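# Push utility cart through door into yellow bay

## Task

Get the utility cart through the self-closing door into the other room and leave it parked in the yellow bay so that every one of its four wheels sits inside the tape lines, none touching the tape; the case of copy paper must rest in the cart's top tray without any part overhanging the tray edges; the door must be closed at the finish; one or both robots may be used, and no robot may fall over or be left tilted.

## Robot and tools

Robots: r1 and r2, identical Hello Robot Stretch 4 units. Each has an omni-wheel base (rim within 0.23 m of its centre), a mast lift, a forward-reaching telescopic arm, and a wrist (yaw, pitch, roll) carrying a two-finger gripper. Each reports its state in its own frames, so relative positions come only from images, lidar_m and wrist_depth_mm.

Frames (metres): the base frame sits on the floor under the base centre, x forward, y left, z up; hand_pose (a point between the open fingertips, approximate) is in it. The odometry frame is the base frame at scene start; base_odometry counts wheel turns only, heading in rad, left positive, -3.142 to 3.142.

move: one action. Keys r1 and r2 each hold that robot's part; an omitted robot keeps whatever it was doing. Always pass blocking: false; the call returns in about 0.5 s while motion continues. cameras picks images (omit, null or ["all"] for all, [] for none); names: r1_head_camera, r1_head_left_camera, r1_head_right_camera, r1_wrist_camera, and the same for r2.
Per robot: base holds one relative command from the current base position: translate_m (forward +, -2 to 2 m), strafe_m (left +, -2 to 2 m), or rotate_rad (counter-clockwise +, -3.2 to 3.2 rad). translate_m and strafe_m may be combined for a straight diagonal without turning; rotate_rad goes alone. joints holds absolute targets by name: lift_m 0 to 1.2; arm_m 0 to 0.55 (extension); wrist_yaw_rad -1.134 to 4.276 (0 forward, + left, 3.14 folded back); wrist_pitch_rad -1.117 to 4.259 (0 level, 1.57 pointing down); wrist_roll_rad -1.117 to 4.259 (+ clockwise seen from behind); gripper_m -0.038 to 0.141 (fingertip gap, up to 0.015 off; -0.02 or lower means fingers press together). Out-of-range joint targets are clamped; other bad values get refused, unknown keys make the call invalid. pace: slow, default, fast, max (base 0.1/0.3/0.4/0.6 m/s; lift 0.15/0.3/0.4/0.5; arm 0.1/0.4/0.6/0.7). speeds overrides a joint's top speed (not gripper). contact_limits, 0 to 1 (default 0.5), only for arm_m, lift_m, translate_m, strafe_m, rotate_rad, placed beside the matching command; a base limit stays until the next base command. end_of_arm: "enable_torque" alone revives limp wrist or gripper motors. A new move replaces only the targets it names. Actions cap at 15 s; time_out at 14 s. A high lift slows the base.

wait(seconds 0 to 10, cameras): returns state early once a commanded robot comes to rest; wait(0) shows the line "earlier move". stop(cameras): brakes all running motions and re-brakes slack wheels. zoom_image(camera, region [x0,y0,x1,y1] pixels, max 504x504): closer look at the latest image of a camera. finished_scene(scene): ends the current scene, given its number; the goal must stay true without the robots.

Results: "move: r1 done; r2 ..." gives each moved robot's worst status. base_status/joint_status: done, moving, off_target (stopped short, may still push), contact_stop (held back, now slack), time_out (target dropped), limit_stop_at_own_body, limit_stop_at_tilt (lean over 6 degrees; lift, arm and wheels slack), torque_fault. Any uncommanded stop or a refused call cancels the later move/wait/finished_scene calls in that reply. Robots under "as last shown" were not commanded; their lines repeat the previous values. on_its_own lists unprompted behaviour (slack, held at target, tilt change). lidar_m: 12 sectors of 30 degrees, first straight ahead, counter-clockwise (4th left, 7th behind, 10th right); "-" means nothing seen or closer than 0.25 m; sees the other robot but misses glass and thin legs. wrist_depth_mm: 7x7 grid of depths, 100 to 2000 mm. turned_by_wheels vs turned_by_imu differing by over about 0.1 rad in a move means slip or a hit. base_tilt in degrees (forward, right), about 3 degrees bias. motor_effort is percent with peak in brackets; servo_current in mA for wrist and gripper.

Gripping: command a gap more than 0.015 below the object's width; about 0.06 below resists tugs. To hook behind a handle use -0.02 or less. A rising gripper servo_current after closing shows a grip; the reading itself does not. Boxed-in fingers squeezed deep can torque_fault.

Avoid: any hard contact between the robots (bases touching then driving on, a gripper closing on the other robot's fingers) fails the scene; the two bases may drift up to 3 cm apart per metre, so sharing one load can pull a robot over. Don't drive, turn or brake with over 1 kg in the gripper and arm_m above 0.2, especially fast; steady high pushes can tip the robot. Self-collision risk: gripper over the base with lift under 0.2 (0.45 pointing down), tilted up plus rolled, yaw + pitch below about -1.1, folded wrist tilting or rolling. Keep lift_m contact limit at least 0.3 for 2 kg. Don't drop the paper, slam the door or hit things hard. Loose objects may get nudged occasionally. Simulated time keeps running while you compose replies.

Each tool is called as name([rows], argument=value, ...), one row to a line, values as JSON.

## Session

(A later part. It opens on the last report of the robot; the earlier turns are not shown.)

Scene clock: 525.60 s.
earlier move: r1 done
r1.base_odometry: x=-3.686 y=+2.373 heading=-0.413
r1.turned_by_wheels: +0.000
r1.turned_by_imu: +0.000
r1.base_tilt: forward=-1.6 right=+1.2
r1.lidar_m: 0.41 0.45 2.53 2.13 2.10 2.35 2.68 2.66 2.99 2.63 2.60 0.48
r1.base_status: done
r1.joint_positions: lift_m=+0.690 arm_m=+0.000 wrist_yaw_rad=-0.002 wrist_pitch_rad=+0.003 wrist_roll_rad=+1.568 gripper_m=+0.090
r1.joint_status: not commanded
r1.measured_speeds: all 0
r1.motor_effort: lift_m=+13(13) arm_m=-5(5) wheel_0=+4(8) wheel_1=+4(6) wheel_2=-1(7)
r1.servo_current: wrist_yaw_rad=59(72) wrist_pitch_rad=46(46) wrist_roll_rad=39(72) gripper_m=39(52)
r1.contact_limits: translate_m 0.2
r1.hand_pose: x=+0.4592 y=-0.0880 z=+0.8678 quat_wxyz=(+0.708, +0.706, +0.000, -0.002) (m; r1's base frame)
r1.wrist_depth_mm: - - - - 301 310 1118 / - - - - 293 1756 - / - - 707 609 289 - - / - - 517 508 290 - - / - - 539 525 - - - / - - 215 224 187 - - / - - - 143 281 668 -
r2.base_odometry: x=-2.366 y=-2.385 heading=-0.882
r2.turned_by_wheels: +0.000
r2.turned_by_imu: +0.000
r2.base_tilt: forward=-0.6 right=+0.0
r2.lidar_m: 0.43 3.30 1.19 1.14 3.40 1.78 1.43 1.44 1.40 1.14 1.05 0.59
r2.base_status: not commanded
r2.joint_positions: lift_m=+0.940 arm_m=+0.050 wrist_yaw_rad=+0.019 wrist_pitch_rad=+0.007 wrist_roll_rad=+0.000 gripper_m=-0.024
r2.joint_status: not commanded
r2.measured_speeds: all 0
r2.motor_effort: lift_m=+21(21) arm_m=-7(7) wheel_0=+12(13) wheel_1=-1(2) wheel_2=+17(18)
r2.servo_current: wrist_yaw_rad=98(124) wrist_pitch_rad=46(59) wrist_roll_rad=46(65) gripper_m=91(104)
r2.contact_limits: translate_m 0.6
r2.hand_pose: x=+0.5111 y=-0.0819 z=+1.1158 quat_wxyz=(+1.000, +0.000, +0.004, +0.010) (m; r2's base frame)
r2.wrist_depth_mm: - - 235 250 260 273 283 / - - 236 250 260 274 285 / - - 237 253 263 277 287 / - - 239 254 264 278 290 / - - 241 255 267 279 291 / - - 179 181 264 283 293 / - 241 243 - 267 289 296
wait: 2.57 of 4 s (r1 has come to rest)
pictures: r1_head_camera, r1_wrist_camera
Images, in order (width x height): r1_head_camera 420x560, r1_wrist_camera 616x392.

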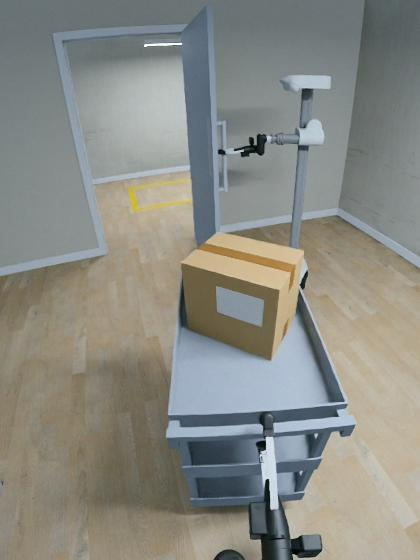

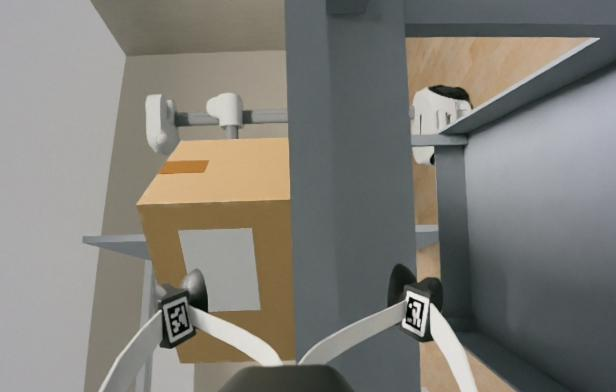

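move(r1={"base":{"translate_m":0.04},"pace":"slow","contact_limits":{"translate_m":0.2}}, blocking=false, cameras=[])

wait(seconds=2, cameras=["r1_wrist_camera"])

move(r1={"joints":{"gripper_m":-0.02}}, blocking=false, cameras=[])

wait(seconds=2, cameras=["r1_wrist_camera","r1_head_camera"])

Scene clock: 532.60 s.
move: r1 moving
r1.base_odometry: x=-3.675 y=+2.368 heading=-0.412
r1.turned_by_wheels: +0.000
r1.turned_by_imu: +0.000
r1.base_tilt: forward=-1.6 right=+1.3
r1.lidar_m: 0.42 0.47 2.57 2.14 2.10 2.33 2.70 2.67 3.03 2.63 2.59 0.46
r1.base_status: translate_m moving
r1.joint_positions: lift_m=+0.690 arm_m=+0.000 wrist_yaw_rad=-0.002 wrist_pitch_rad=+0.003 wrist_roll_rad=+1.568 gripper_m=+0.090
r1.joint_status: not commanded
r1.measured_speeds: translate_m=+0.049 strafe_m=+0.000 rotate_rad=+0.001 lift_m=+0.000 arm_m=+0.000 wrist_yaw_rad=+0.000 wrist_pitch_rad=+0.000 wrist_roll_rad=+0.000
r1.motor_effort: lift_m=+13(13) arm_m=-5(5) wheel_0=+4(7) wheel_1=+4(6) wheel_2=-5(6)
r1.servo_current: wrist_yaw_rad=59(59) wrist_pitch_rad=39(52) wrist_roll_rad=59(59) gripper_m=39(46)
r1.contact_limits: translate_m 0.2
r1.hand_pose: x=+0.4592 y=-0.0880 z=+0.8678 quat_wxyz=(+0.708, +0.706, +0.000, -0.002) (m; r1's base frame)
r1.wrist_depth_mm: - - - - 282 310 1118 / - - - - 279 1808 - / - - 683 597 278 - - / - - 508 500 277 - - / - - 530 517 276 - - / - - 216 559 187 - - / - - 640 143 271 627 -
r2: as last shown
r2.base_tilt: forward=-0.7 right=+0.0
r2.lidar_m: 0.45 3.30 1.19 1.14 3.37 1.74 1.44 1.43 1.40 1.14 1.05 0.58
r2.motor_effort: lift_m=+21(21) arm_m=-7(7) wheel_0=+12(12) wheel_1=-1(1) wheel_2=+17(18)
r2.servo_current: wrist_yaw_rad=111(117) wrist_pitch_rad=52(59) wrist_roll_rad=52(52) gripper_m=98(104)
r2.contact_limits: translate_m 0.6
r2.wrist_depth_mm: - - 235 250 260 273 283 / - - 236 252 260 273 285 / - - 237 253 263 274 286 / - - 239 255 265 277 290 / - - 242 255 267 278 291 / - - 179 182 264 282 294 / - 242 245 - 267 287 296
pictures: none
No camera images: "cameras" was empty.

Scene clock: 533.63 s.
earlier move: r1 done
r1.base_odometry: x=-3.650 y=+2.357 heading=-0.412
r1.turned_by_wheels: +0.000
r1.turned_by_imu: +0.000
r1.base_tilt: forward=-1.6 right=+1.3
r1.lidar_m: 0.39 0.42 2.57 2.13 2.11 2.35 2.73 2.70 3.05 2.59 2.58 0.43
r1.base_status: done
r1.joint_positions: lift_m=+0.690 arm_m=+0.000 wrist_yaw_rad=-0.002 wrist_pitch_rad=+0.003 wrist_roll_rad=+1.568 gripper_m=+0.090
r1.joint_status: not commanded
r1.measured_speeds: all 0
r1.motor_effort: lift_m=+13(13) arm_m=-5(5) wheel_0=+3(7) wheel_1=+2(6) wheel_2=-2(7)
r1.servo_current: wrist_yaw_rad=59(65) wrist_pitch_rad=26(52) wrist_roll_rad=59(59) gripper_m=39(52)
r1.contact_limits: translate_m 0.2
r1.hand_pose: x=+0.4592 y=-0.0880 z=+0.8678 quat_wxyz=(+0.708, +0.706, +0.000, -0.002) (m; r1's base frame)
r1.wrist_depth_mm: - - - 253 252 1618 1205 / - - - - 251 1808 - / - - 640 597 249 - - / - - 473 469 247 - - / - 517 500 484 247 - - / - - 214 185 196 - - / - - 597 143 244 153 -
r2.base_odometry: x=-2.366 y=-2.385 heading=-0.882
r2.turned_by_wheels: +0.000
r2.turned_by_imu: +0.000
r2.base_tilt: forward=-0.6 right=+0.0
r2.lidar_m: 0.45 3.30 1.16 1.14 3.41 1.77 1.45 1.44 1.42 1.14 1.04 0.60
r2.base_status: not commanded
r2.joint_positions: lift_m=+0.940 arm_m=+0.050 wrist_yaw_rad=+0.019 wrist_pitch_rad=+0.007 wrist_roll_rad=+0.000 gripper_m=-0.024
r2.joint_status: not commanded
r2.measured_speeds: all 0
r2.on_its_own: wrist_yaw_rad is at rest, and its servo_current (117 mA) is outside its rest range (0 to 104 mA)
r2.motor_effort: lift_m=+21(21) arm_m=-7(7) wheel_0=+12(12) wheel_1=-1(1) wheel_2=+17(18)
r2.servo_current: wrist_yaw_rad=117(124) wrist_pitch_rad=46(59) wrist_roll_rad=39(59) gripper_m=104(111)
r2.contact_limits: translate_m 0.6
r2.hand_pose: x=+0.5111 y=-0.0819 z=+1.1158 quat_wxyz=(+1.000, +0.000, +0.004, +0.010) (m; r2's base frame)
r2.wrist_depth_mm: - - 235 250 259 272 285 / - - 236 251 262 274 287 / - - 236 254 262 276 287 / - - 239 255 264 279 290 / - - 241 256 266 279 290 / - - 179 182 264 282 293 / - 240 246 - 268 287 297
wait: 1.03 of 2 s (r1 has come to rest)
pictures: r1_wrist_camera
Images, in order (width x height): r1_wrist_camera 616x392.

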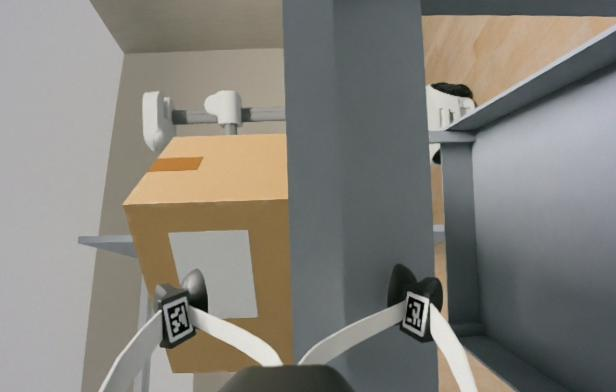

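Scene clock: 534.13 s.
move: r1 moving
r1.base_odometry: x=-3.650 y=+2.357 heading=-0.412
r1.turned_by_wheels: +0.000
r1.turned_by_imu: +0.000
r1.base_tilt: forward=-1.6 right=+1.3
r1.lidar_m: 0.40 0.39 2.57 2.12 2.12 2.36 2.73 2.71 3.05 2.61 2.59 0.41
r1.base_status: not commanded
r1.joint_positions: lift_m=+0.690 arm_m=+0.000 wrist_yaw_rad=-0.002 wrist_pitch_rad=+0.003 wrist_roll_rad=+1.568 gripper_m=+0.073
r1.joint_status: gripper_m moving
r1.measured_speeds: all 0
r1.motor_effort: lift_m=+13(13) arm_m=-5(5) wheel_0=+2(3) wheel_1=+1(2) wheel_2=-2(2)
r1.servo_current: wrist_yaw_rad=33(59) wrist_pitch_rad=46(52) wrist_roll_rad=52(59) gripper_m=98(98)
r1.contact_limits: translate_m 0.2
r1.hand_pose: x=+0.4592 y=-0.0880 z=+0.8678 quat_wxyz=(+0.708, +0.706, +0.000, -0.002) (m; r1's base frame)
r1.wrist_depth_mm: - - - 253 253 1576 1205 / - - - - 252 1756 - / - - 654 591 250 - - / - - 477 469 247 - - / - 508 496 488 245 - - / - - 199 186 193 - - / - - 597 142 243 - -
r2.base_odometry: x=-2.366 y=-2.385 heading=-0.882
r2.turned_by_wheels: +0.000
r2.turned_by_imu: +0.000
r2.base_tilt: forward=-0.7 right=+0.0
r2.lidar_m: 0.44 3.32 1.18 1.14 3.42 1.76 1.43 1.42 1.39 1.14 1.03 0.59
r2.base_status: not commanded
r2.joint_positions: lift_m=+0.940 arm_m=+0.050 wrist_yaw_rad=+0.019 wrist_pitch_rad=+0.007 wrist_roll_rad=+0.000 gripper_m=-0.024
r2.joint_status: not commanded
r2.measured_speeds: all 0
r2.motor_effort: lift_m=+21(21) arm_m=-7(7) wheel_0=+12(13) wheel_1=-1(1) wheel_2=+18(18)
r2.servo_current: wrist_yaw_rad=124(124) wrist_pitch_rad=52(52) wrist_roll_rad=46(52) gripper_m=98(104)
r2.contact_limits: translate_m 0.6
r2.hand_pose: x=+0.5111 y=-0.0819 z=+1.1158 quat_wxyz=(+1.000, +0.000, +0.004, +0.010) (m; r2's base frame)
r2.wrist_depth_mm: - - 236 249 259 272 282 / - - 236 251 262 273 285 / - - 237 253 263 276 287 / - - 239 253 264 278 290 / - - 242 256 267 281 291 / - - 179 181 265 281 293 / - 241 244 - 267 289 297
pictures: none
No camera images: "cameras" was empty.

Scene clock: 535.47 s.
earlier move: r1 done
r1.base_odometry: x=-3.650 y=+2.357 heading=-0.412
r1.turned_by_wheels: +0.000
r1.turned_by_imu: +0.000
r1.base_tilt: forward=-1.6 right=+1.3
r1.lidar_m: 0.40 0.40 2.58 2.11 2.13 2.34 2.75 2.71 3.07 2.60 2.60 0.46
r1.base_status: not commanded
r1.joint_positions: lift_m=+0.690 arm_m=+0.000 wrist_yaw_rad=+0.000 wrist_pitch_rad=+0.007 wrist_roll_rad=+1.568 gripper_m=-0.019
r1.joint_status: all done
r1.measured_speeds: all 0
r1.motor_effort: lift_m=+15(15) arm_m=-5(5) wheel_0=+3(3) wheel_1=+1(2) wheel_2=+0(2)
r1.servo_current: wrist_yaw_rad=46(65) wrist_pitch_rad=52(52) wrist_roll_rad=59(65) gripper_m=72(169)
r1.contact_limits: translate_m 0.2
r1.hand_pose: x=+0.4594 y=-0.0874 z=+0.8664 quat_wxyz=(+0.708, +0.706, +0.003, -0.003) (m; r1's base frame)
r1.wrist_depth_mm: - - - 245 245 1661 1205 / - - - 243 245 1708 - / - - 615 241 243 - - / - 484 469 241 242 - - / - 508 492 180 241 - - / - - 193 198 182 - - / - - 585 134 239 136 -
r2.base_odometry: x=-2.366 y=-2.385 heading=-0.882
r2.turned_by_wheels: +0.000
r2.turned_by_imu: +0.000
r2.base_tilt: forward=-0.7 right=+0.0
r2.lidar_m: 0.46 3.32 1.16 1.13 3.40 1.78 1.46 1.42 1.40 1.14 1.07 0.58
r2.base_status: not commanded
r2.joint_positions: lift_m=+0.940 arm_m=+0.050 wrist_yaw_rad=+0.019 wrist_pitch_rad=+0.007 wrist_roll_rad=+0.000 gripper_m=-0.024
r2.joint_status: not commanded
r2.measured_speeds: all 0
r2.on_its_own: wrist_yaw_rad is at rest, and its servo_current (111 mA) is outside its rest range (0 to 104 mA)
r2.motor_effort: lift_m=+21(21) arm_m=-7(7) wheel_0=+12(13) wheel_1=-1(1) wheel_2=+18(18)
r2.servo_current: wrist_yaw_rad=111(124) wrist_pitch_rad=46(59) wrist_roll_rad=39(59) gripper_m=104(104)
r2.contact_limits: translate_m 0.6
r2.hand_pose: x=+0.5111 y=-0.0819 z=+1.1158 quat_wxyz=(+1.000, +0.000, +0.004, +0.010) (m; r2's base frame)
r2.wrist_depth_mm: - - 235 249 259 272 283 / - - 237 251 262 272 286 / - - 237 253 264 276 287 / - - 240 255 265 278 290 / - - 242 255 266 279 290 / - - 179 182 264 281 293 / - 241 245 - 267 289 296
wait: 1.33 of 2 s (r1 has come to rest)
pictures: r1_head_camera, r1_wrist_camera
Images, in order (width x height): r1_head_camera 420x560, r1_wrist_camera 616x392.

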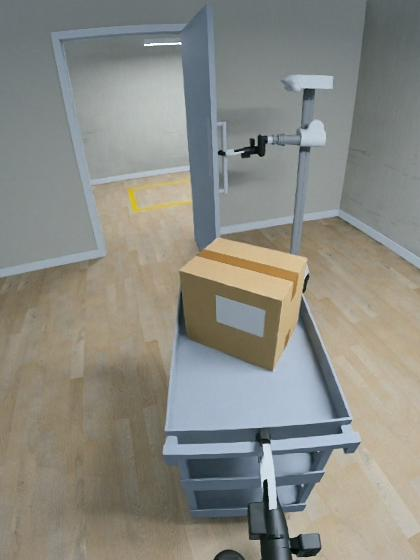

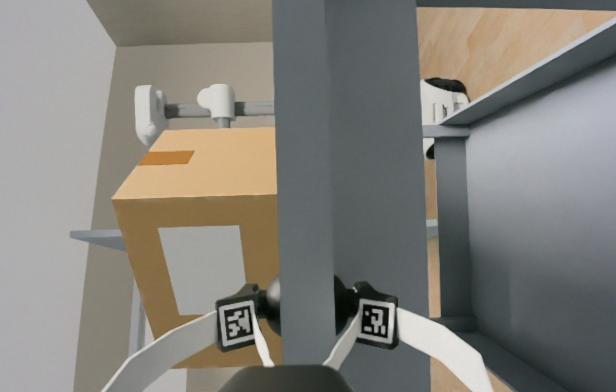

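move(r1={"base":{"strafe_m":-0.12},"pace":"slow","contact_limits":{"strafe_m":0.5}}, blocking=false, cameras=[])

wait(seconds=4, cameras=["r1_wrist_camera","r1_head_camera"])

Scene clock: 552.00 s.
move: r1 moving
r1.base_odometry: x=-3.655 y=+2.344 heading=-0.412
r1.turned_by_wheels: +0.000
r1.turned_by_imu: +0.000
r1.base_tilt: forward=-1.6 right=+1.3
r1.lidar_m: 0.39 0.39 2.57 2.16 2.12 2.34 2.73 2.70 3.05 2.57 2.57 0.46
r1.base_status: strafe_m moving
r1.joint_positions: lift_m=+0.690 arm_m=+0.000 wrist_yaw_rad=+0.003 wrist_pitch_rad=+0.007 wrist_roll_rad=+1.568 gripper_m=-0.019
r1.joint_status: not commanded
r1.measured_speeds: translate_m=+0.001 strafe_m=-0.056 rotate_rad=-0.003 lift_m=+0.000 arm_m=+0.000 wrist_yaw_rad=+0.000 wrist_pitch_rad=+0.000 wrist_roll_rad=+0.000
r1.motor_effort: lift_m=+15(15) arm_m=-5(5) wheel_0=+9(12) wheel_1=-6(8) wheel_2=+2(3)
r1.servo_current: wrist_yaw_rad=39(59) wrist_pitch_rad=52(65) wrist_roll_rad=52(65) gripper_m=78(78)
r1.contact_limits: strafe_m 0.5
r1.hand_pose: x=+0.4596 y=-0.0866 z=+0.8664 quat_wxyz=(+0.708, +0.706, +0.004, -0.002) (m; r1's base frame)
r1.wrist_depth_mm: - - - 246 247 1661 1160 / - - - 244 245 1708 - / - - 621 242 243 - - / - 492 469 241 243 - - / - 508 492 180 241 - - / - - 193 198 182 - - / - - 591 135 237 135 -
r2.base_odometry: x=-2.366 y=-2.385 heading=-0.882
r2.turned_by_wheels: +0.000
r2.turned_by_imu: +0.000
r2.base_tilt: forward=-0.7 right=+0.0
r2.lidar_m: 0.44 3.29 1.20 1.14 3.42 1.76 1.45 1.41 1.41 1.14 1.05 0.59
r2.base_status: not commanded
r2.joint_positions: lift_m=+0.940 arm_m=+0.050 wrist_yaw_rad=+0.019 wrist_pitch_rad=+0.007 wrist_roll_rad=+0.000 gripper_m=-0.024
r2.joint_status: not commanded
r2.measured_speeds: all 0
r2.motor_effort: lift_m=+21(21) arm_m=-6(7) wheel_0=+12(12) wheel_1=-1(1) wheel_2=+18(18)
r2.servo_current: wrist_yaw_rad=104(117) wrist_pitch_rad=46(59) wrist_roll_rad=52(52) gripper_m=98(98)
r2.contact_limits: translate_m 0.6
r2.hand_pose: x=+0.5111 y=-0.0819 z=+1.1158 quat_wxyz=(+1.000, +0.000, +0.004, +0.010) (m; r2's base frame)
r2.wrist_depth_mm: - - 236 250 259 272 283 / - - 236 250 262 273 285 / - - 237 252 263 277 287 / - - 240 253 264 279 289 / - - 242 255 267 281 291 / - - 179 182 265 282 294 / - 241 245 - 267 287 294
pictures: none
No camera images: "cameras" was empty.

Scene clock: 553.83 s.
earlier move: r1 done
r1.base_odometry: x=-3.698 y=+2.247 heading=-0.412
r1.turned_by_wheels: +0.000
r1.turned_by_imu: +0.000
r1.base_tilt: forward=-1.6 right=+1.3
r1.lidar_m: 0.35 0.34 2.69 2.25 2.22 2.49 2.71 2.66 3.02 2.49 2.46 0.45
r1.base_status: done
r1.joint_positions: lift_m=+0.690 arm_m=+0.000 wrist_yaw_rad=+0.003 wrist_pitch_rad=+0.007 wrist_roll_rad=+1.568 gripper_m=-0.019
r1.joint_status: not commanded
r1.measured_speeds: all 0
r1.motor_effort: lift_m=+15(16) arm_m=-4(5) wheel_0=+3(12) wheel_1=-3(8) wheel_2=+3(5)
r1.servo_current: wrist_yaw_rad=39(72) wrist_pitch_rad=46(65) wrist_roll_rad=59(65) gripper_m=65(78)
r1.contact_limits: strafe_m 0.5
r1.hand_pose: x=+0.4596 y=-0.0865 z=+0.8664 quat_wxyz=(+0.708, +0.706, +0.004, -0.001) (m; r1's base frame)
r1.wrist_depth_mm: - - - - 282 289 300 / - - - 264 267 1756 1182 / - - - 260 256 1863 - / - - 615 249 251 - - / - 469 469 238 241 - - / - 492 190 198 182 - - / - 530 512 135 226 134 -
r2.base_odometry: x=-2.366 y=-2.385 heading=-0.882
r2.turned_by_wheels: +0.000
r2.turned_by_imu: +0.000
r2.base_tilt: forward=-0.6 right=+0.0
r2.lidar_m: 0.44 3.30 1.21 1.15 3.39 1.73 1.43 1.43 1.42 1.15 1.05 0.59
r2.base_status: not commanded
r2.joint_positions: lift_m=+0.940 arm_m=+0.050 wrist_yaw_rad=+0.019 wrist_pitch_rad=+0.007 wrist_roll_rad=+0.000 gripper_m=-0.024
r2.joint_status: not commanded
r2.measured_speeds: all 0
r2.motor_effort: lift_m=+21(21) arm_m=-7(7) wheel_0=+12(13) wheel_1=-1(2) wheel_2=+17(18)
r2.servo_current: wrist_yaw_rad=104(124) wrist_pitch_rad=46(59) wrist_roll_rad=52(59) gripper_m=98(104)
r2.contact_limits: translate_m 0.6
r2.hand_pose: x=+0.5111 y=-0.0819 z=+1.1158 quat_wxyz=(+1.000, +0.000, +0.004, +0.010) (m; r2's base frame)
r2.wrist_depth_mm: - - 235 249 259 272 283 / - - 236 251 262 273 286 / - - 236 253 263 276 287 / - - 240 255 265 279 290 / - - 242 256 267 279 291 / - - 179 182 265 283 293 / - 240 244 - 267 289 297
wait: 1.83 of 4 s (r1 has come to rest)
pictures: r1_head_camera, r1_wrist_camera
Images, in order (width x height): r1_head_camera 420x560, r1_wrist_camera 616x392.

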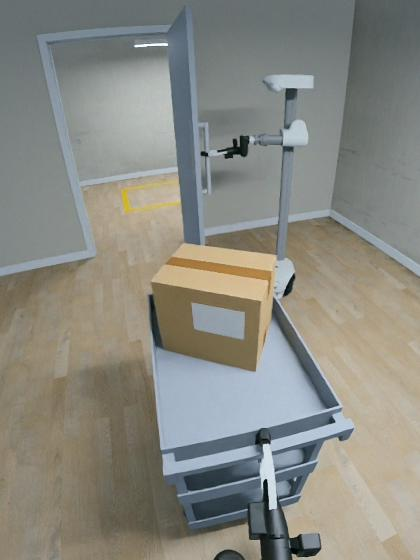

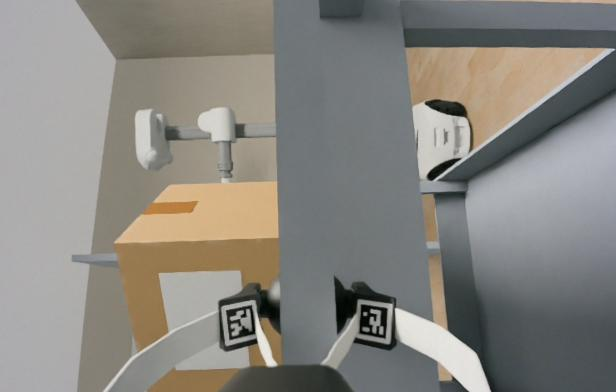

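move(r1={"joints":{"gripper_m":0.09}}, blocking=false, cameras=[])

wait(seconds=1.5, cameras=[])

move(r1={"base":{"translate_m":-0.15}}, blocking=false, cameras=[])

wait(seconds=3, cameras=[])

move(r1={"base":{"rotate_rad":0.26}}, blocking=false, cameras=[])

wait(seconds=3, cameras=["r1_wrist_camera","r1_head_camera"])

Scene clock: 566.70 s.
move: r1 moving
r1.base_odometry: x=-3.698 y=+2.247 heading=-0.412
r1.turned_by_wheels: +0.000
r1.turned_by_imu: +0.000
r1.base_tilt: forward=-1.6 right=+1.2
r1.lidar_m: 0.37 0.36 2.70 2.25 2.22 2.49 2.66 2.66 3.00 2.47 2.47 0.46
r1.base_status: not commanded
r1.joint_positions: lift_m=+0.690 arm_m=+0.000 wrist_yaw_rad=+0.003 wrist_pitch_rad=+0.007 wrist_roll_rad=+1.568 gripper_m=+0.005
r1.joint_status: gripper_m moving
r1.measured_speeds: translate_m=+0.000 strafe_m=+0.000 rotate_rad=+0.000 lift_m=+0.000 arm_m=+0.000 wrist_yaw_rad=-0.002 wrist_pitch_rad=+0.000 wrist_roll_rad=+0.000
r1.motor_effort: lift_m=+15(15) arm_m=-3(5) wheel_0=+4(4) wheel_1=-3(3) wheel_2=+2(3)
r1.servo_current: wrist_yaw_rad=39(59) wrist_pitch_rad=39(59) wrist_roll_rad=52(59) gripper_m=59(72)
r1.contact_limits: strafe_m 0.5
r1.hand_pose: x=+0.4595 y=-0.0866 z=+0.8664 quat_wxyz=(+0.708, +0.706, +0.004, -0.002) (m; r1's base frame)
r1.wrist_depth_mm: - - - - 287 291 297 / - - - - 268 1708 1205 / - - - 260 259 1756 - / - - 627 250 251 - - / - 466 466 238 241 - - / - 496 211 179 187 - - / - - 189 133 227 - -
r2: as last shown
r2.base_tilt: forward=-0.7 right=+0.0
r2.lidar_m: 0.42 3.30 1.17 1.12 3.42 1.79 1.43 1.43 1.40 1.13 1.05 0.60
r2.motor_effort: lift_m=+21(21) arm_m=-7(7) wheel_0=+12(13) wheel_1=-1(1) wheel_2=+17(18)
r2.servo_current: wrist_yaw_rad=111(124) wrist_pitch_rad=59(59) wrist_roll_rad=59(59) gripper_m=98(98)
r2.contact_limits: translate_m 0.6
r2.wrist_depth_mm: - - 235 249 259 272 285 / - - 236 251 260 274 286 / - - 237 253 263 277 287 / - - 239 255 264 278 290 / - - 242 256 266 278 290 / - - 179 182 264 281 296 / - 241 245 - 268 289 296
pictures: none
No camera images: "cameras" was empty.

Scene clock: 568.03 s.
earlier move: r1 done
r1.base_odometry: x=-3.698 y=+2.247 heading=-0.412
r1.turned_by_wheels: +0.000
r1.turned_by_imu: +0.000
r1.base_tilt: forward=-1.6 right=+1.2
r1.lidar_m: 0.36 0.37 2.68 2.25 2.22 2.51 2.69 2.67 3.01 2.49 2.47 0.44
r1.base_status: not commanded
r1.joint_positions: lift_m=+0.690 arm_m=+0.000 wrist_yaw_rad=+0.002 wrist_pitch_rad=+0.006 wrist_roll_rad=+1.568 gripper_m=+0.090
r1.joint_status: all done
r1.measured_speeds: all 0
r1.motor_effort: lift_m=+15(15) arm_m=+1(5) wheel_0=+3(4) wheel_1=-3(3) wheel_2=+1(3)
r1.servo_current: wrist_yaw_rad=52(72) wrist_pitch_rad=46(59) wrist_roll_rad=59(59) gripper_m=46(85)
r1.contact_limits: strafe_m 0.5
r1.hand_pose: x=+0.4594 y=-0.0870 z=+0.8669 quat_wxyz=(+0.708, +0.706, +0.003, -0.001) (m; r1's base frame)
r1.wrist_depth_mm: - - - - 294 300 1118 / - - - - 282 1499 1229 / - - - - 267 1808 - / - - - 603 258 - - / - - 480 466 249 - - / - - 215 185 197 - - / - 512 504 143 231 - -
r2.base_odometry: x=-2.366 y=-2.385 heading=-0.882
r2.turned_by_wheels: +0.000
r2.turned_by_imu: +0.000
r2.base_tilt: forward=-0.6 right=+0.0
r2.lidar_m: 0.45 3.31 1.21 1.12 3.37 1.78 1.45 1.43 1.41 1.14 1.04 0.57
r2.base_status: not commanded
r2.joint_positions: lift_m=+0.940 arm_m=+0.050 wrist_yaw_rad=+0.019 wrist_pitch_rad=+0.007 wrist_roll_rad=+0.000 gripper_m=-0.024
r2.joint_status: not commanded
r2.measured_speeds: all 0
r2.on_its_own: wrist_yaw_rad is at rest, and its servo_current (117 mA) is outside its rest range (0 to 104 mA)
r2.motor_effort: lift_m=+21(21) arm_m=-6(7) wheel_0=+12(13) wheel_1=-1(2) wheel_2=+17(18)
r2.servo_current: wrist_yaw_rad=117(124) wrist_pitch_rad=46(59) wrist_roll_rad=46(59) gripper_m=98(104)
r2.contact_limits: translate_m 0.6
r2.hand_pose: x=+0.5111 y=-0.0819 z=+1.1158 quat_wxyz=(+1.000, +0.000, +0.004, +0.010) (m; r2's base frame)
r2.wrist_depth_mm: - - 235 249 259 272 283 / - - 236 250 262 273 285 / - - 238 253 263 276 287 / - - 239 254 265 277 290 / - - 241 256 266 279 290 / - - 179 182 264 281 294 / - 240 244 - 267 289 296
wait: 1.33 of 1.5 s (r1 has come to rest)
pictures: none
No camera images: "cameras" was empty.

Scene clock: 568.53 s.
move: r1 moving
r1.base_odometry: x=-3.726 y=+2.260 heading=-0.413
r1.turned_by_wheels: +0.000
r1.turned_by_imu: +0.000
r1.base_tilt: forward=-1.6 right=+1.3
r1.lidar_m: 0.39 0.39 2.70 2.25 2.22 2.49 2.65 2.63 2.98 2.48 2.47 0.50
r1.base_status: translate_m moving
r1.joint_positions: lift_m=+0.690 arm_m=+0.000 wrist_yaw_rad=+0.002 wrist_pitch_rad=+0.006 wrist_roll_rad=+1.568 gripper_m=+0.090
r1.joint_status: not commanded
r1.measured_speeds: translate_m=-0.122 strafe_m=+0.001 rotate_rad=-0.001 lift_m=+0.000 arm_m=+0.000 wrist_yaw_rad=+0.000 wrist_pitch_rad=+0.000 wrist_roll_rad=+0.000
r1.motor_effort: lift_m=+15(15) arm_m=+3(3) wheel_0=-8(8) wheel_1=-5(8) wheel_2=+8(9)
r1.servo_current: wrist_yaw_rad=26(72) wrist_pitch_rad=46(52) wrist_roll_rad=39(52) gripper_m=46(52)
r1.hand_pose: x=+0.4594 y=-0.0870 z=+0.8669 quat_wxyz=(+0.708, +0.706, +0.003, -0.001) (m; r1's base frame)
r1.wrist_depth_mm: - - - - - 1464 1205 / - - - - 320 1537 455 / - - - - 297 1808 - / - - - 668 283 - - / - - 500 492 273 - - / - - 214 504 189 - - / - 544 535 143 255 - -
r2.base_odometry: x=-2.366 y=-2.385 heading=-0.882
r2.turned_by_wheels: +0.000
r2.turned_by_imu: +0.000
r2.base_tilt: forward=-0.6 right=+0.0
r2.lidar_m: 0.47 3.30 1.18 1.12 3.40 1.75 1.43 1.42 1.39 1.16 1.03 0.57
r2.base_status: not commanded
r2.joint_positions: lift_m=+0.940 arm_m=+0.050 wrist_yaw_rad=+0.019 wrist_pitch_rad=+0.007 wrist_roll_rad=+0.000 gripper_m=-0.024
r2.joint_status: not commanded
r2.measured_speeds: all 0
r2.motor_effort: lift_m=+21(21) arm_m=-7(7) wheel_0=+12(13) wheel_1=-1(1) wheel_2=+17(18)
r2.servo_current: wrist_yaw_rad=117(117) wrist_pitch_rad=52(52) wrist_roll_rad=46(59) gripper_m=98(104)
r2.contact_limits: translate_m 0.6
r2.hand_pose: x=+0.5111 y=-0.0819 z=+1.1158 quat_wxyz=(+1.000, +0.000, +0.004, +0.010) (m; r2's base frame)
r2.wrist_depth_mm: - - 235 249 259 272 285 / - - 236 251 262 273 285 / - - 236 253 263 276 287 / - - 240 254 264 278 290 / - - 241 257 266 279 291 / - - 179 181 263 281 293 / - 241 244 - 267 287 296
pictures: none
No camera images: "cameras" was empty.

Scene clock: 569.87 s.
earlier move: r1 done
r1.base_odometry: x=-3.835 y=+2.307 heading=-0.413
r1.turned_by_wheels: +0.000
r1.turned_by_imu: +0.000
r1.base_tilt: forward=-1.6 right=+1.3
r1.lidar_m: 0.49 0.52 2.64 2.20 2.17 2.44 2.54 2.53 2.86 2.53 2.50 0.58
r1.base_status: done
r1.joint_positions: lift_m=+0.690 arm_m=+0.000 wrist_yaw_rad=+0.002 wrist_pitch_rad=+0.006 wrist_roll_rad=+1.568 gripper_m=+0.090
r1.joint_status: not commanded
r1.measured_speeds: all 0
r1.motor_effort: lift_m=+15(15) arm_m=+4(4) wheel_0=-2(8) wheel_1=-2(8) wheel_2=-1(9)
r1.servo_current: wrist_yaw_rad=78(78) wrist_pitch_rad=52(59) wrist_roll_rad=46(59) gripper_m=39(52)
r1.hand_pose: x=+0.4594 y=-0.0870 z=+0.8669 quat_wxyz=(+0.708, +0.706, +0.003, -0.001) (m; r1's base frame)
r1.wrist_depth_mm: - - - - - 1756 1182 / - - - - - 1499 1118 / - - - - - 1921 - / - - - 732 - - - / - - 634 615 402 - - / - - 215 634 192 - - / - - 668 143 - - -
r2.base_odometry: x=-2.366 y=-2.385 heading=-0.882
r2.turned_by_wheels: +0.000
r2.turned_by_imu: +0.000
r2.base_tilt: forward=-0.6 right=+0.0
r2.lidar_m: 0.46 3.30 1.16 1.11 3.38 1.77 1.44 1.43 1.42 1.15 1.07 0.60
r2.base_status: not commanded
r2.joint_positions: lift_m=+0.940 arm_m=+0.050 wrist_yaw_rad=+0.019 wrist_pitch_rad=+0.007 wrist_roll_rad=+0.000 gripper_m=-0.024
r2.joint_status: not commanded
r2.measured_speeds: all 0
r2.motor_effort: lift_m=+21(21) arm_m=-7(7) wheel_0=+12(13) wheel_1=-1(1) wheel_2=+17(18)
r2.servo_current: wrist_yaw_rad=104(117) wrist_pitch_rad=52(59) wrist_roll_rad=33(59) gripper_m=98(104)
r2.contact_limits: translate_m 0.6
r2.hand_pose: x=+0.5111 y=-0.0819 z=+1.1158 quat_wxyz=(+1.000, +0.000, +0.004, +0.010) (m; r2's base frame)
r2.wrist_depth_mm: - - 236 249 259 272 283 / - - 236 251 263 274 286 / - - 237 253 264 276 287 / - - 239 254 264 278 287 / - - 242 255 266 279 290 / - - 179 181 264 281 293 / - 242 245 - 267 289 297
wait: 1.33 of 3 s (r1 has come to rest)
pictures: none
No camera images: "cameras" was empty.

Scene clock: 570.37 s.
move: r1 moving
r1.base_odometry: x=-3.835 y=+2.307 heading=-0.200
r1.turned_by_wheels: +0.212
r1.turned_by_imu: +0.213
r1.base_tilt: forward=-1.6 right=+1.3
r1.lidar_m: 0.49 3.29 2.36 2.19 2.20 2.73 2.53 2.59 2.74 2.55 2.55 0.55
r1.base_status: rotate_rad moving
r1.joint_positions: lift_m=+0.690 arm_m=+0.000 wrist_yaw_rad=+0.002 wrist_pitch_rad=+0.006 wrist_roll_rad=+1.568 gripper_m=+0.090
r1.joint_status: not commanded
r1.measured_speeds: translate_m=-0.001 strafe_m=+0.001 rotate_rad=+0.471 lift_m=+0.000 arm_m=+0.000 wrist_yaw_rad=+0.000 wrist_pitch_rad=+0.000 wrist_roll_rad=+0.000
r1.motor_effort: lift_m=+15(15) arm_m=+4(4) wheel_0=-3(8) wheel_1=-3(8) wheel_2=-1(7)
r1.servo_current: wrist_yaw_rad=52(78) wrist_pitch_rad=39(52) wrist_roll_rad=46(65) gripper_m=46(52)
r1.hand_pose: x=+0.4594 y=-0.0870 z=+0.8669 quat_wxyz=(+0.708, +0.706, +0.003, -0.001) (m; r1's base frame)
r1.wrist_depth_mm: - - - - - 1808 - / - - - 683 1863 - - / - - 585 580 - - - / - - 634 615 357 - - / - - 691 661 353 - - / - - 211 723 189 1464 - / - - - 143 355 359 359
r2: as last shown
r2.base_tilt: forward=-0.7 right=+0.0
r2.lidar_m: 0.44 3.30 1.15 1.12 3.39 1.78 1.45 1.45 1.40 1.13 1.08 0.57
r2.servo_current: wrist_yaw_rad=104(117) wrist_pitch_rad=52(59) wrist_roll_rad=46(59) gripper_m=98(104)
r2.contact_limits: translate_m 0.6
r2.wrist_depth_mm: - - 235 250 259 273 286 / - - 236 251 262 273 286 / - - 238 253 263 277 287 / - - 239 255 264 277 289 / - - 242 256 266 279 290 / - - 179 182 264 282 294 / - 241 245 - 267 287 296
pictures: none
No camera images: "cameras" was empty.

Scene clock: 570.90 s.
earlier move: r1 done
r1.base_odometry: x=-3.835 y=+2.307 heading=-0.153
r1.turned_by_wheels: +0.047
r1.turned_by_imu: +0.047
r1.base_tilt: forward=-1.6 right=+1.3
r1.lidar_m: 0.51 3.35 2.32 2.16 2.22 2.67 2.53 2.60 2.72 2.52 2.58 0.52
r1.base_status: done
r1.joint_positions: lift_m=+0.690 arm_m=+0.000 wrist_yaw_rad=+0.002 wrist_pitch_rad=+0.006 wrist_roll_rad=+1.568 gripper_m=+0.090
r1.joint_status: not commanded
r1.measured_speeds: all 0
r1.motor_effort: lift_m=+15(16) arm_m=+4(4) wheel_0=-4(8) wheel_1=-2(8) wheel_2=+0(7)
r1.servo_current: wrist_yaw_rad=52(78) wrist_pitch_rad=46(52) wrist_roll_rad=59(65) gripper_m=39(52)
r1.hand_pose: x=+0.4594 y=-0.0870 z=+0.8669 quat_wxyz=(+0.708, +0.706, +0.003, -0.001) (m; r1's base frame)
r1.wrist_depth_mm: - - - - 1756 - - / - - 574 554 342 - - / - - 597 585 343 - - / - - 668 640 347 - - / - - - 707 931 1921 - / - - 212 - 189 368 359 / - - - 143 - 1756 1281
r2.base_odometry: x=-2.366 y=-2.385 heading=-0.882
r2.turned_by_wheels: +0.000
r2.turned_by_imu: +0.000
r2.base_tilt: forward=-0.6 right=+0.0
r2.lidar_m: 0.45 3.31 1.19 1.12 3.40 1.77 1.45 1.43 1.43 1.15 1.03 0.59
r2.base_status: not commanded
r2.joint_positions: lift_m=+0.940 arm_m=+0.050 wrist_yaw_rad=+0.019 wrist_pitch_rad=+0.007 wrist_roll_rad=+0.000 gripper_m=-0.024
r2.joint_status: not commanded
r2.measured_speeds: all 0
r2.on_its_own: wrist_yaw_rad is at rest, and its servo_current (111 mA) is outside its rest range (0 to 104 mA)
r2.motor_effort: lift_m=+21(21) arm_m=-7(7) wheel_0=+12(13) wheel_1=-1(1) wheel_2=+17(18)
r2.servo_current: wrist_yaw_rad=111(117) wrist_pitch_rad=46(59) wrist_roll_rad=39(59) gripper_m=91(104)
r2.contact_limits: translate_m 0.6
r2.hand_pose: x=+0.5111 y=-0.0819 z=+1.1158 quat_wxyz=(+1.000, +0.000, +0.004, +0.010) (m; r2's base frame)
r2.wrist_depth_mm: - - 236 249 259 271 283 / - - 236 250 262 274 286 / - - 237 253 263 276 287 / - - 240 254 264 278 290 / - - 241 256 266 279 291 / - - 179 182 264 281 294 / - 241 245 - 268 287 297
wait: 0.53 of 3 s (r1 has come to rest)
pictures: r1_head_camera, r1_wrist_camera
Images, in order (width x height): r1_head_camera 420x560, r1_wrist_camera 616x392.

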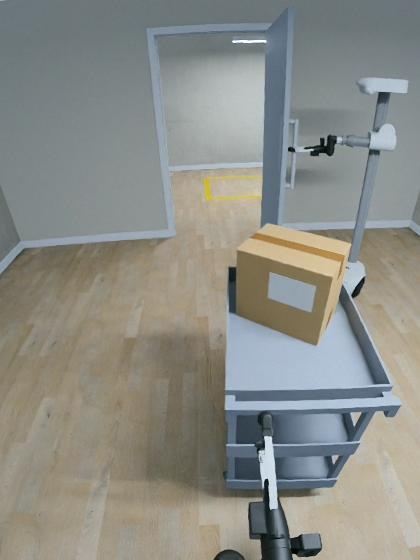

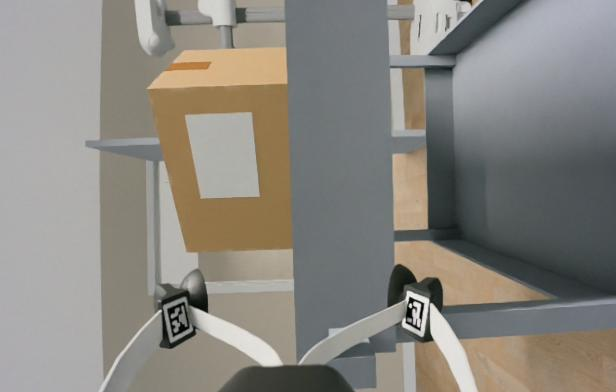

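move(r1={"base":{"rotate_rad":0.085}}, blocking=false, cameras=[])

wait(seconds=2, cameras=[])

move(r1={"base":{"strafe_m":-0.2}}, blocking=false, cameras=[])

wait(seconds=3, cameras=["r1_wrist_camera","r1_head_camera"])

Scene clock: 622.10 s.
move: r1 moving
r1.base_odometry: x=-3.835 y=+2.307 heading=-0.068
r1.turned_by_wheels: +0.085
r1.turned_by_imu: +0.085
r1.base_tilt: forward=-1.6 right=+1.3
r1.lidar_m: 0.51 3.08 2.27 2.16 2.26 2.62 2.50 2.66 2.63 2.54 0.65 0.52
r1.base_status: rotate_rad moving
r1.joint_positions: lift_m=+0.690 arm_m=+0.000 wrist_yaw_rad=+0.002 wrist_pitch_rad=+0.006 wrist_roll_rad=+1.568 gripper_m=+0.090
r1.joint_status: not commanded
r1.measured_speeds: all 0
r1.motor_effort: lift_m=+15(16) arm_m=+4(4) wheel_0=-3(7) wheel_1=-2(6) wheel_2=+0(6)
r1.servo_current: wrist_yaw_rad=33(59) wrist_pitch_rad=46(59) wrist_roll_rad=46(59) gripper_m=39(46)
r1.hand_pose: x=+0.4594 y=-0.0870 z=+0.8669 quat_wxyz=(+0.708, +0.706, +0.003, -0.001) (m; r1's base frame)
r1.wrist_depth_mm: - - 564 535 324 - - / - - 569 549 330 - - / - - 627 615 - - - / - - 691 661 - - - / - - - - 362 1618 355 / - - 213 329 194 1499 1255 / - - - 151 - 1756 1229
r2.base_odometry: x=-2.366 y=-2.385 heading=-0.882
r2.turned_by_wheels: +0.000
r2.turned_by_imu: +0.000
r2.base_tilt: forward=-0.7 right=+0.0
r2.lidar_m: 0.43 3.30 1.17 1.11 3.41 1.77 1.45 1.43 1.40 1.16 1.09 0.59
r2.base_status: not commanded
r2.joint_positions: lift_m=+0.940 arm_m=+0.050 wrist_yaw_rad=+0.019 wrist_pitch_rad=+0.007 wrist_roll_rad=+0.000 gripper_m=-0.024
r2.joint_status: not commanded
r2.measured_speeds: all 0
r2.motor_effort: lift_m=+21(21) arm_m=-7(7) wheel_0=+12(13) wheel_1=-1(1) wheel_2=+17(18)
r2.servo_current: wrist_yaw_rad=104(124) wrist_pitch_rad=46(52) wrist_roll_rad=52(52) gripper_m=98(104)
r2.contact_limits: translate_m 0.6
r2.hand_pose: x=+0.5111 y=-0.0819 z=+1.1158 quat_wxyz=(+1.000, +0.000, +0.004, +0.010) (m; r2's base frame)
r2.wrist_depth_mm: - - 235 250 259 272 285 / - - 236 251 260 273 285 / - - 237 254 263 276 289 / - - 240 255 265 279 290 / - - 242 256 266 278 291 / - - 180 182 264 281 294 / - 241 245 - 268 287 296
pictures: none
No camera images: "cameras" was empty.

Scene clock: 622.30 s.
earlier move: r1 done
r1.base_odometry: x=-3.835 y=+2.307 heading=-0.068
r1.turned_by_wheels: +0.000
r1.turned_by_imu: +0.000
r1.base_tilt: forward=-1.6 right=+1.3
r1.lidar_m: 0.51 3.08 2.27 2.16 2.23 2.62 2.51 2.67 2.65 2.54 0.67 0.52
r1.base_status: done
r1.joint_positions: lift_m=+0.690 arm_m=+0.000 wrist_yaw_rad=+0.002 wrist_pitch_rad=+0.006 wrist_roll_rad=+1.568 gripper_m=+0.090
r1.joint_status: not commanded
r1.measured_speeds: all 0
r1.motor_effort: lift_m=+15(16) arm_m=+4(4) wheel_0=-2(7) wheel_1=-1(6) wheel_2=-1(6)
r1.servo_current: wrist_yaw_rad=46(59) wrist_pitch_rad=46(59) wrist_roll_rad=59(65) gripper_m=39(46)
r1.hand_pose: x=+0.4594 y=-0.0870 z=+0.8669 quat_wxyz=(+0.708, +0.706, +0.003, -0.001) (m; r1's base frame)
r1.wrist_depth_mm: - - 564 535 324 - - / - - 569 549 330 - - / - - 621 609 - - - / - - 699 661 - - - / - - - - 366 1576 357 / - - 212 327 195 1464 1281 / - - - 150 - 1863 1255
r2.base_odometry: x=-2.366 y=-2.385 heading=-0.882
r2.turned_by_wheels: +0.000
r2.turned_by_imu: +0.000
r2.base_tilt: forward=-0.7 right=+0.0
r2.lidar_m: 0.46 3.30 1.18 1.14 3.39 1.78 1.45 1.44 1.41 1.15 1.06 0.56
r2.base_status: not commanded
r2.joint_positions: lift_m=+0.940 arm_m=+0.050 wrist_yaw_rad=+0.019 wrist_pitch_rad=+0.007 wrist_roll_rad=+0.000 gripper_m=-0.024
r2.joint_status: not commanded
r2.measured_speeds: all 0
r2.motor_effort: lift_m=+21(21) arm_m=-7(7) wheel_0=+12(13) wheel_1=-1(1) wheel_2=+17(18)
r2.servo_current: wrist_yaw_rad=104(124) wrist_pitch_rad=46(52) wrist_roll_rad=39(52) gripper_m=91(104)
r2.contact_limits: translate_m 0.6
r2.hand_pose: x=+0.5111 y=-0.0819 z=+1.1158 quat_wxyz=(+1.000, +0.000, +0.004, +0.010) (m; r2's base frame)
r2.wrist_depth_mm: - - 236 249 259 271 285 / - - 236 250 262 274 286 / - - 237 253 263 276 287 / - - 239 254 265 278 290 / - - 241 257 266 278 291 / - - 179 181 264 282 294 / - 242 244 - 267 287 296
wait: 0.20 of 2 s (r1 has come to rest)
pictures: none
No camera images: "cameras" was empty.

Scene clock: 622.80 s.
move: r1 moving
r1.base_odometry: x=-3.837 y=+2.271 heading=-0.068
r1.turned_by_wheels: +0.000
r1.turned_by_imu: +0.000
r1.base_tilt: forward=-1.5 right=+1.2
r1.lidar_m: 0.50 3.12 2.29 2.21 2.30 2.61 2.52 2.67 2.59 2.52 2.62 0.52
r1.base_status: strafe_m moving
r1.joint_positions: lift_m=+0.690 arm_m=+0.000 wrist_yaw_rad=+0.002 wrist_pitch_rad=+0.006 wrist_roll_rad=+1.568 gripper_m=+0.090
r1.joint_status: not commanded
r1.measured_speeds: translate_m=+0.000 strafe_m=-0.140 rotate_rad=+0.002 lift_m=+0.000 arm_m=+0.000 wrist_yaw_rad=+0.000 wrist_pitch_rad=+0.000 wrist_roll_rad=+0.000
r1.motor_effort: lift_m=+15(15) arm_m=+3(4) wheel_0=+9(10) wheel_1=-10(10) wheel_2=+2(2)
r1.servo_current: wrist_yaw_rad=52(72) wrist_pitch_rad=46(46) wrist_roll_rad=46(59) gripper_m=39(46)
r1.hand_pose: x=+0.4594 y=-0.0870 z=+0.8669 quat_wxyz=(+0.708, +0.706, +0.003, -0.001) (m; r1's base frame)
r1.wrist_depth_mm: - - 640 580 1863 - - / - - 554 535 324 - - / - - 615 585 329 - - / - - 676 654 336 - - / - - - - - 1863 - / - - 213 - 189 355 370 / - - - 143 - 1808 1281
r2: as last shown
r2.base_tilt: forward=-0.6 right=+0.0
r2.lidar_m: 0.45 3.30 1.19 1.13 3.40 1.77 1.43 1.44 1.40 1.13 1.07 0.58
r2.servo_current: wrist_yaw_rad=104(117) wrist_pitch_rad=52(52) wrist_roll_rad=52(59) gripper_m=104(104)
r2.contact_limits: translate_m 0.6
r2.wrist_depth_mm: - - 236 249 259 273 285 / - - 236 251 262 274 286 / - - 237 253 263 276 286 / - - 239 255 264 278 290 / - - 242 256 266 281 290 / - - 180 181 264 282 294 / - 241 245 - 266 287 297
pictures: none
No camera images: "cameras" was empty.

Scene clock: 624.27 s.
earlier move: r1 done
r1.base_odometry: x=-3.849 y=+2.108 heading=-0.068
r1.turned_by_wheels: +0.000
r1.turned_by_imu: -0.001
r1.base_tilt: forward=-1.6 right=+1.3
r1.lidar_m: 0.48 0.53 2.49 2.38 2.49 2.60 2.51 2.66 2.44 2.35 2.42 0.51
r1.base_status: done
r1.joint_positions: lift_m=+0.690 arm_m=+0.000 wrist_yaw_rad=+0.002 wrist_pitch_rad=+0.006 wrist_roll_rad=+1.568 gripper_m=+0.090
r1.joint_status: not commanded
r1.measured_speeds: all 0
r1.motor_effort: lift_m=+15(16) arm_m=+3(4) wheel_0=+0(10) wheel_1=+1(11) wheel_2=+0(2)
r1.servo_current: wrist_yaw_rad=39(72) wrist_pitch_rad=52(52) wrist_roll_rad=46(65) gripper_m=39(52)
r1.hand_pose: x=+0.4594 y=-0.0870 z=+0.8669 quat_wxyz=(+0.708, +0.706, +0.003, -0.001) (m; r1's base frame)
r1.wrist_depth_mm: - - 1921 - 310 312 314 / - - - - 309 1708 - / - - 640 580 314 - - / - - 554 257 319 - - / - - 603 585 322 - - / - - 215 265 189 - - / - - - 143 334 1808 -
r2.base_odometry: x=-2.366 y=-2.385 heading=-0.882
r2.turned_by_wheels: +0.000
r2.turned_by_imu: +0.000
r2.base_tilt: forward=-0.7 right=+0.0
r2.lidar_m: 0.45 3.31 1.20 1.13 3.39 1.76 1.45 1.42 1.40 1.14 1.05 0.60
r2.base_status: not commanded
r2.joint_positions: lift_m=+0.940 arm_m=+0.050 wrist_yaw_rad=+0.019 wrist_pitch_rad=+0.007 wrist_roll_rad=+0.000 gripper_m=-0.024
r2.joint_status: not commanded
r2.measured_speeds: all 0
r2.on_its_own: wrist_yaw_rad is at rest, and its servo_current (111 mA) is outside its rest range (0 to 104 mA)
r2.motor_effort: lift_m=+21(21) arm_m=-7(7) wheel_0=+12(13) wheel_1=-1(1) wheel_2=+17(18)
r2.servo_current: wrist_yaw_rad=111(117) wrist_pitch_rad=52(59) wrist_roll_rad=52(59) gripper_m=98(104)
r2.contact_limits: translate_m 0.6
r2.hand_pose: x=+0.5111 y=-0.0819 z=+1.1158 quat_wxyz=(+1.000, +0.000, +0.004, +0.010) (m; r2's base frame)
r2.wrist_depth_mm: - - 236 248 259 271 285 / - - 236 251 263 273 285 / - - 237 253 263 277 287 / - - 240 254 264 278 290 / - - 242 255 267 279 291 / - - 179 182 264 282 294 / - 241 244 - 268 289 296
wait: 1.47 of 3 s (r1 has come to rest)
pictures: r1_head_camera, r1_wrist_camera
Images, in order (width x height): r1_head_camera 420x560, r1_wrist_camera 616x392.

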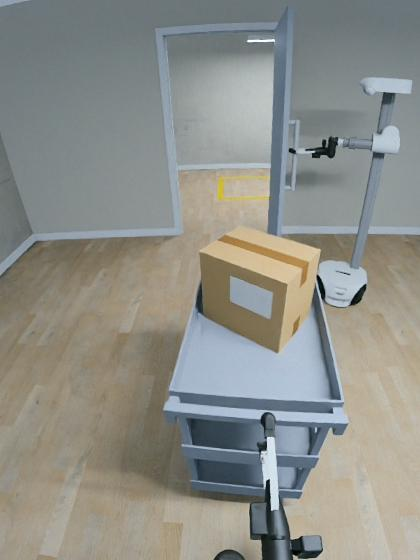

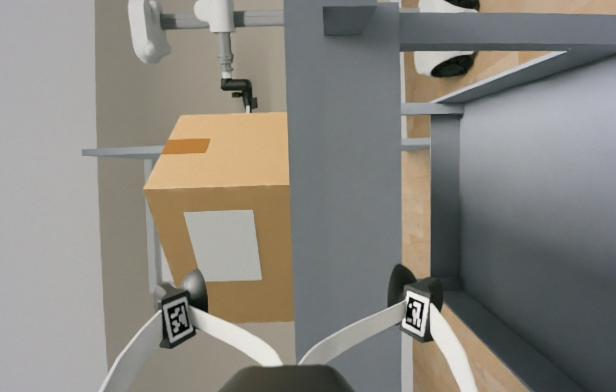

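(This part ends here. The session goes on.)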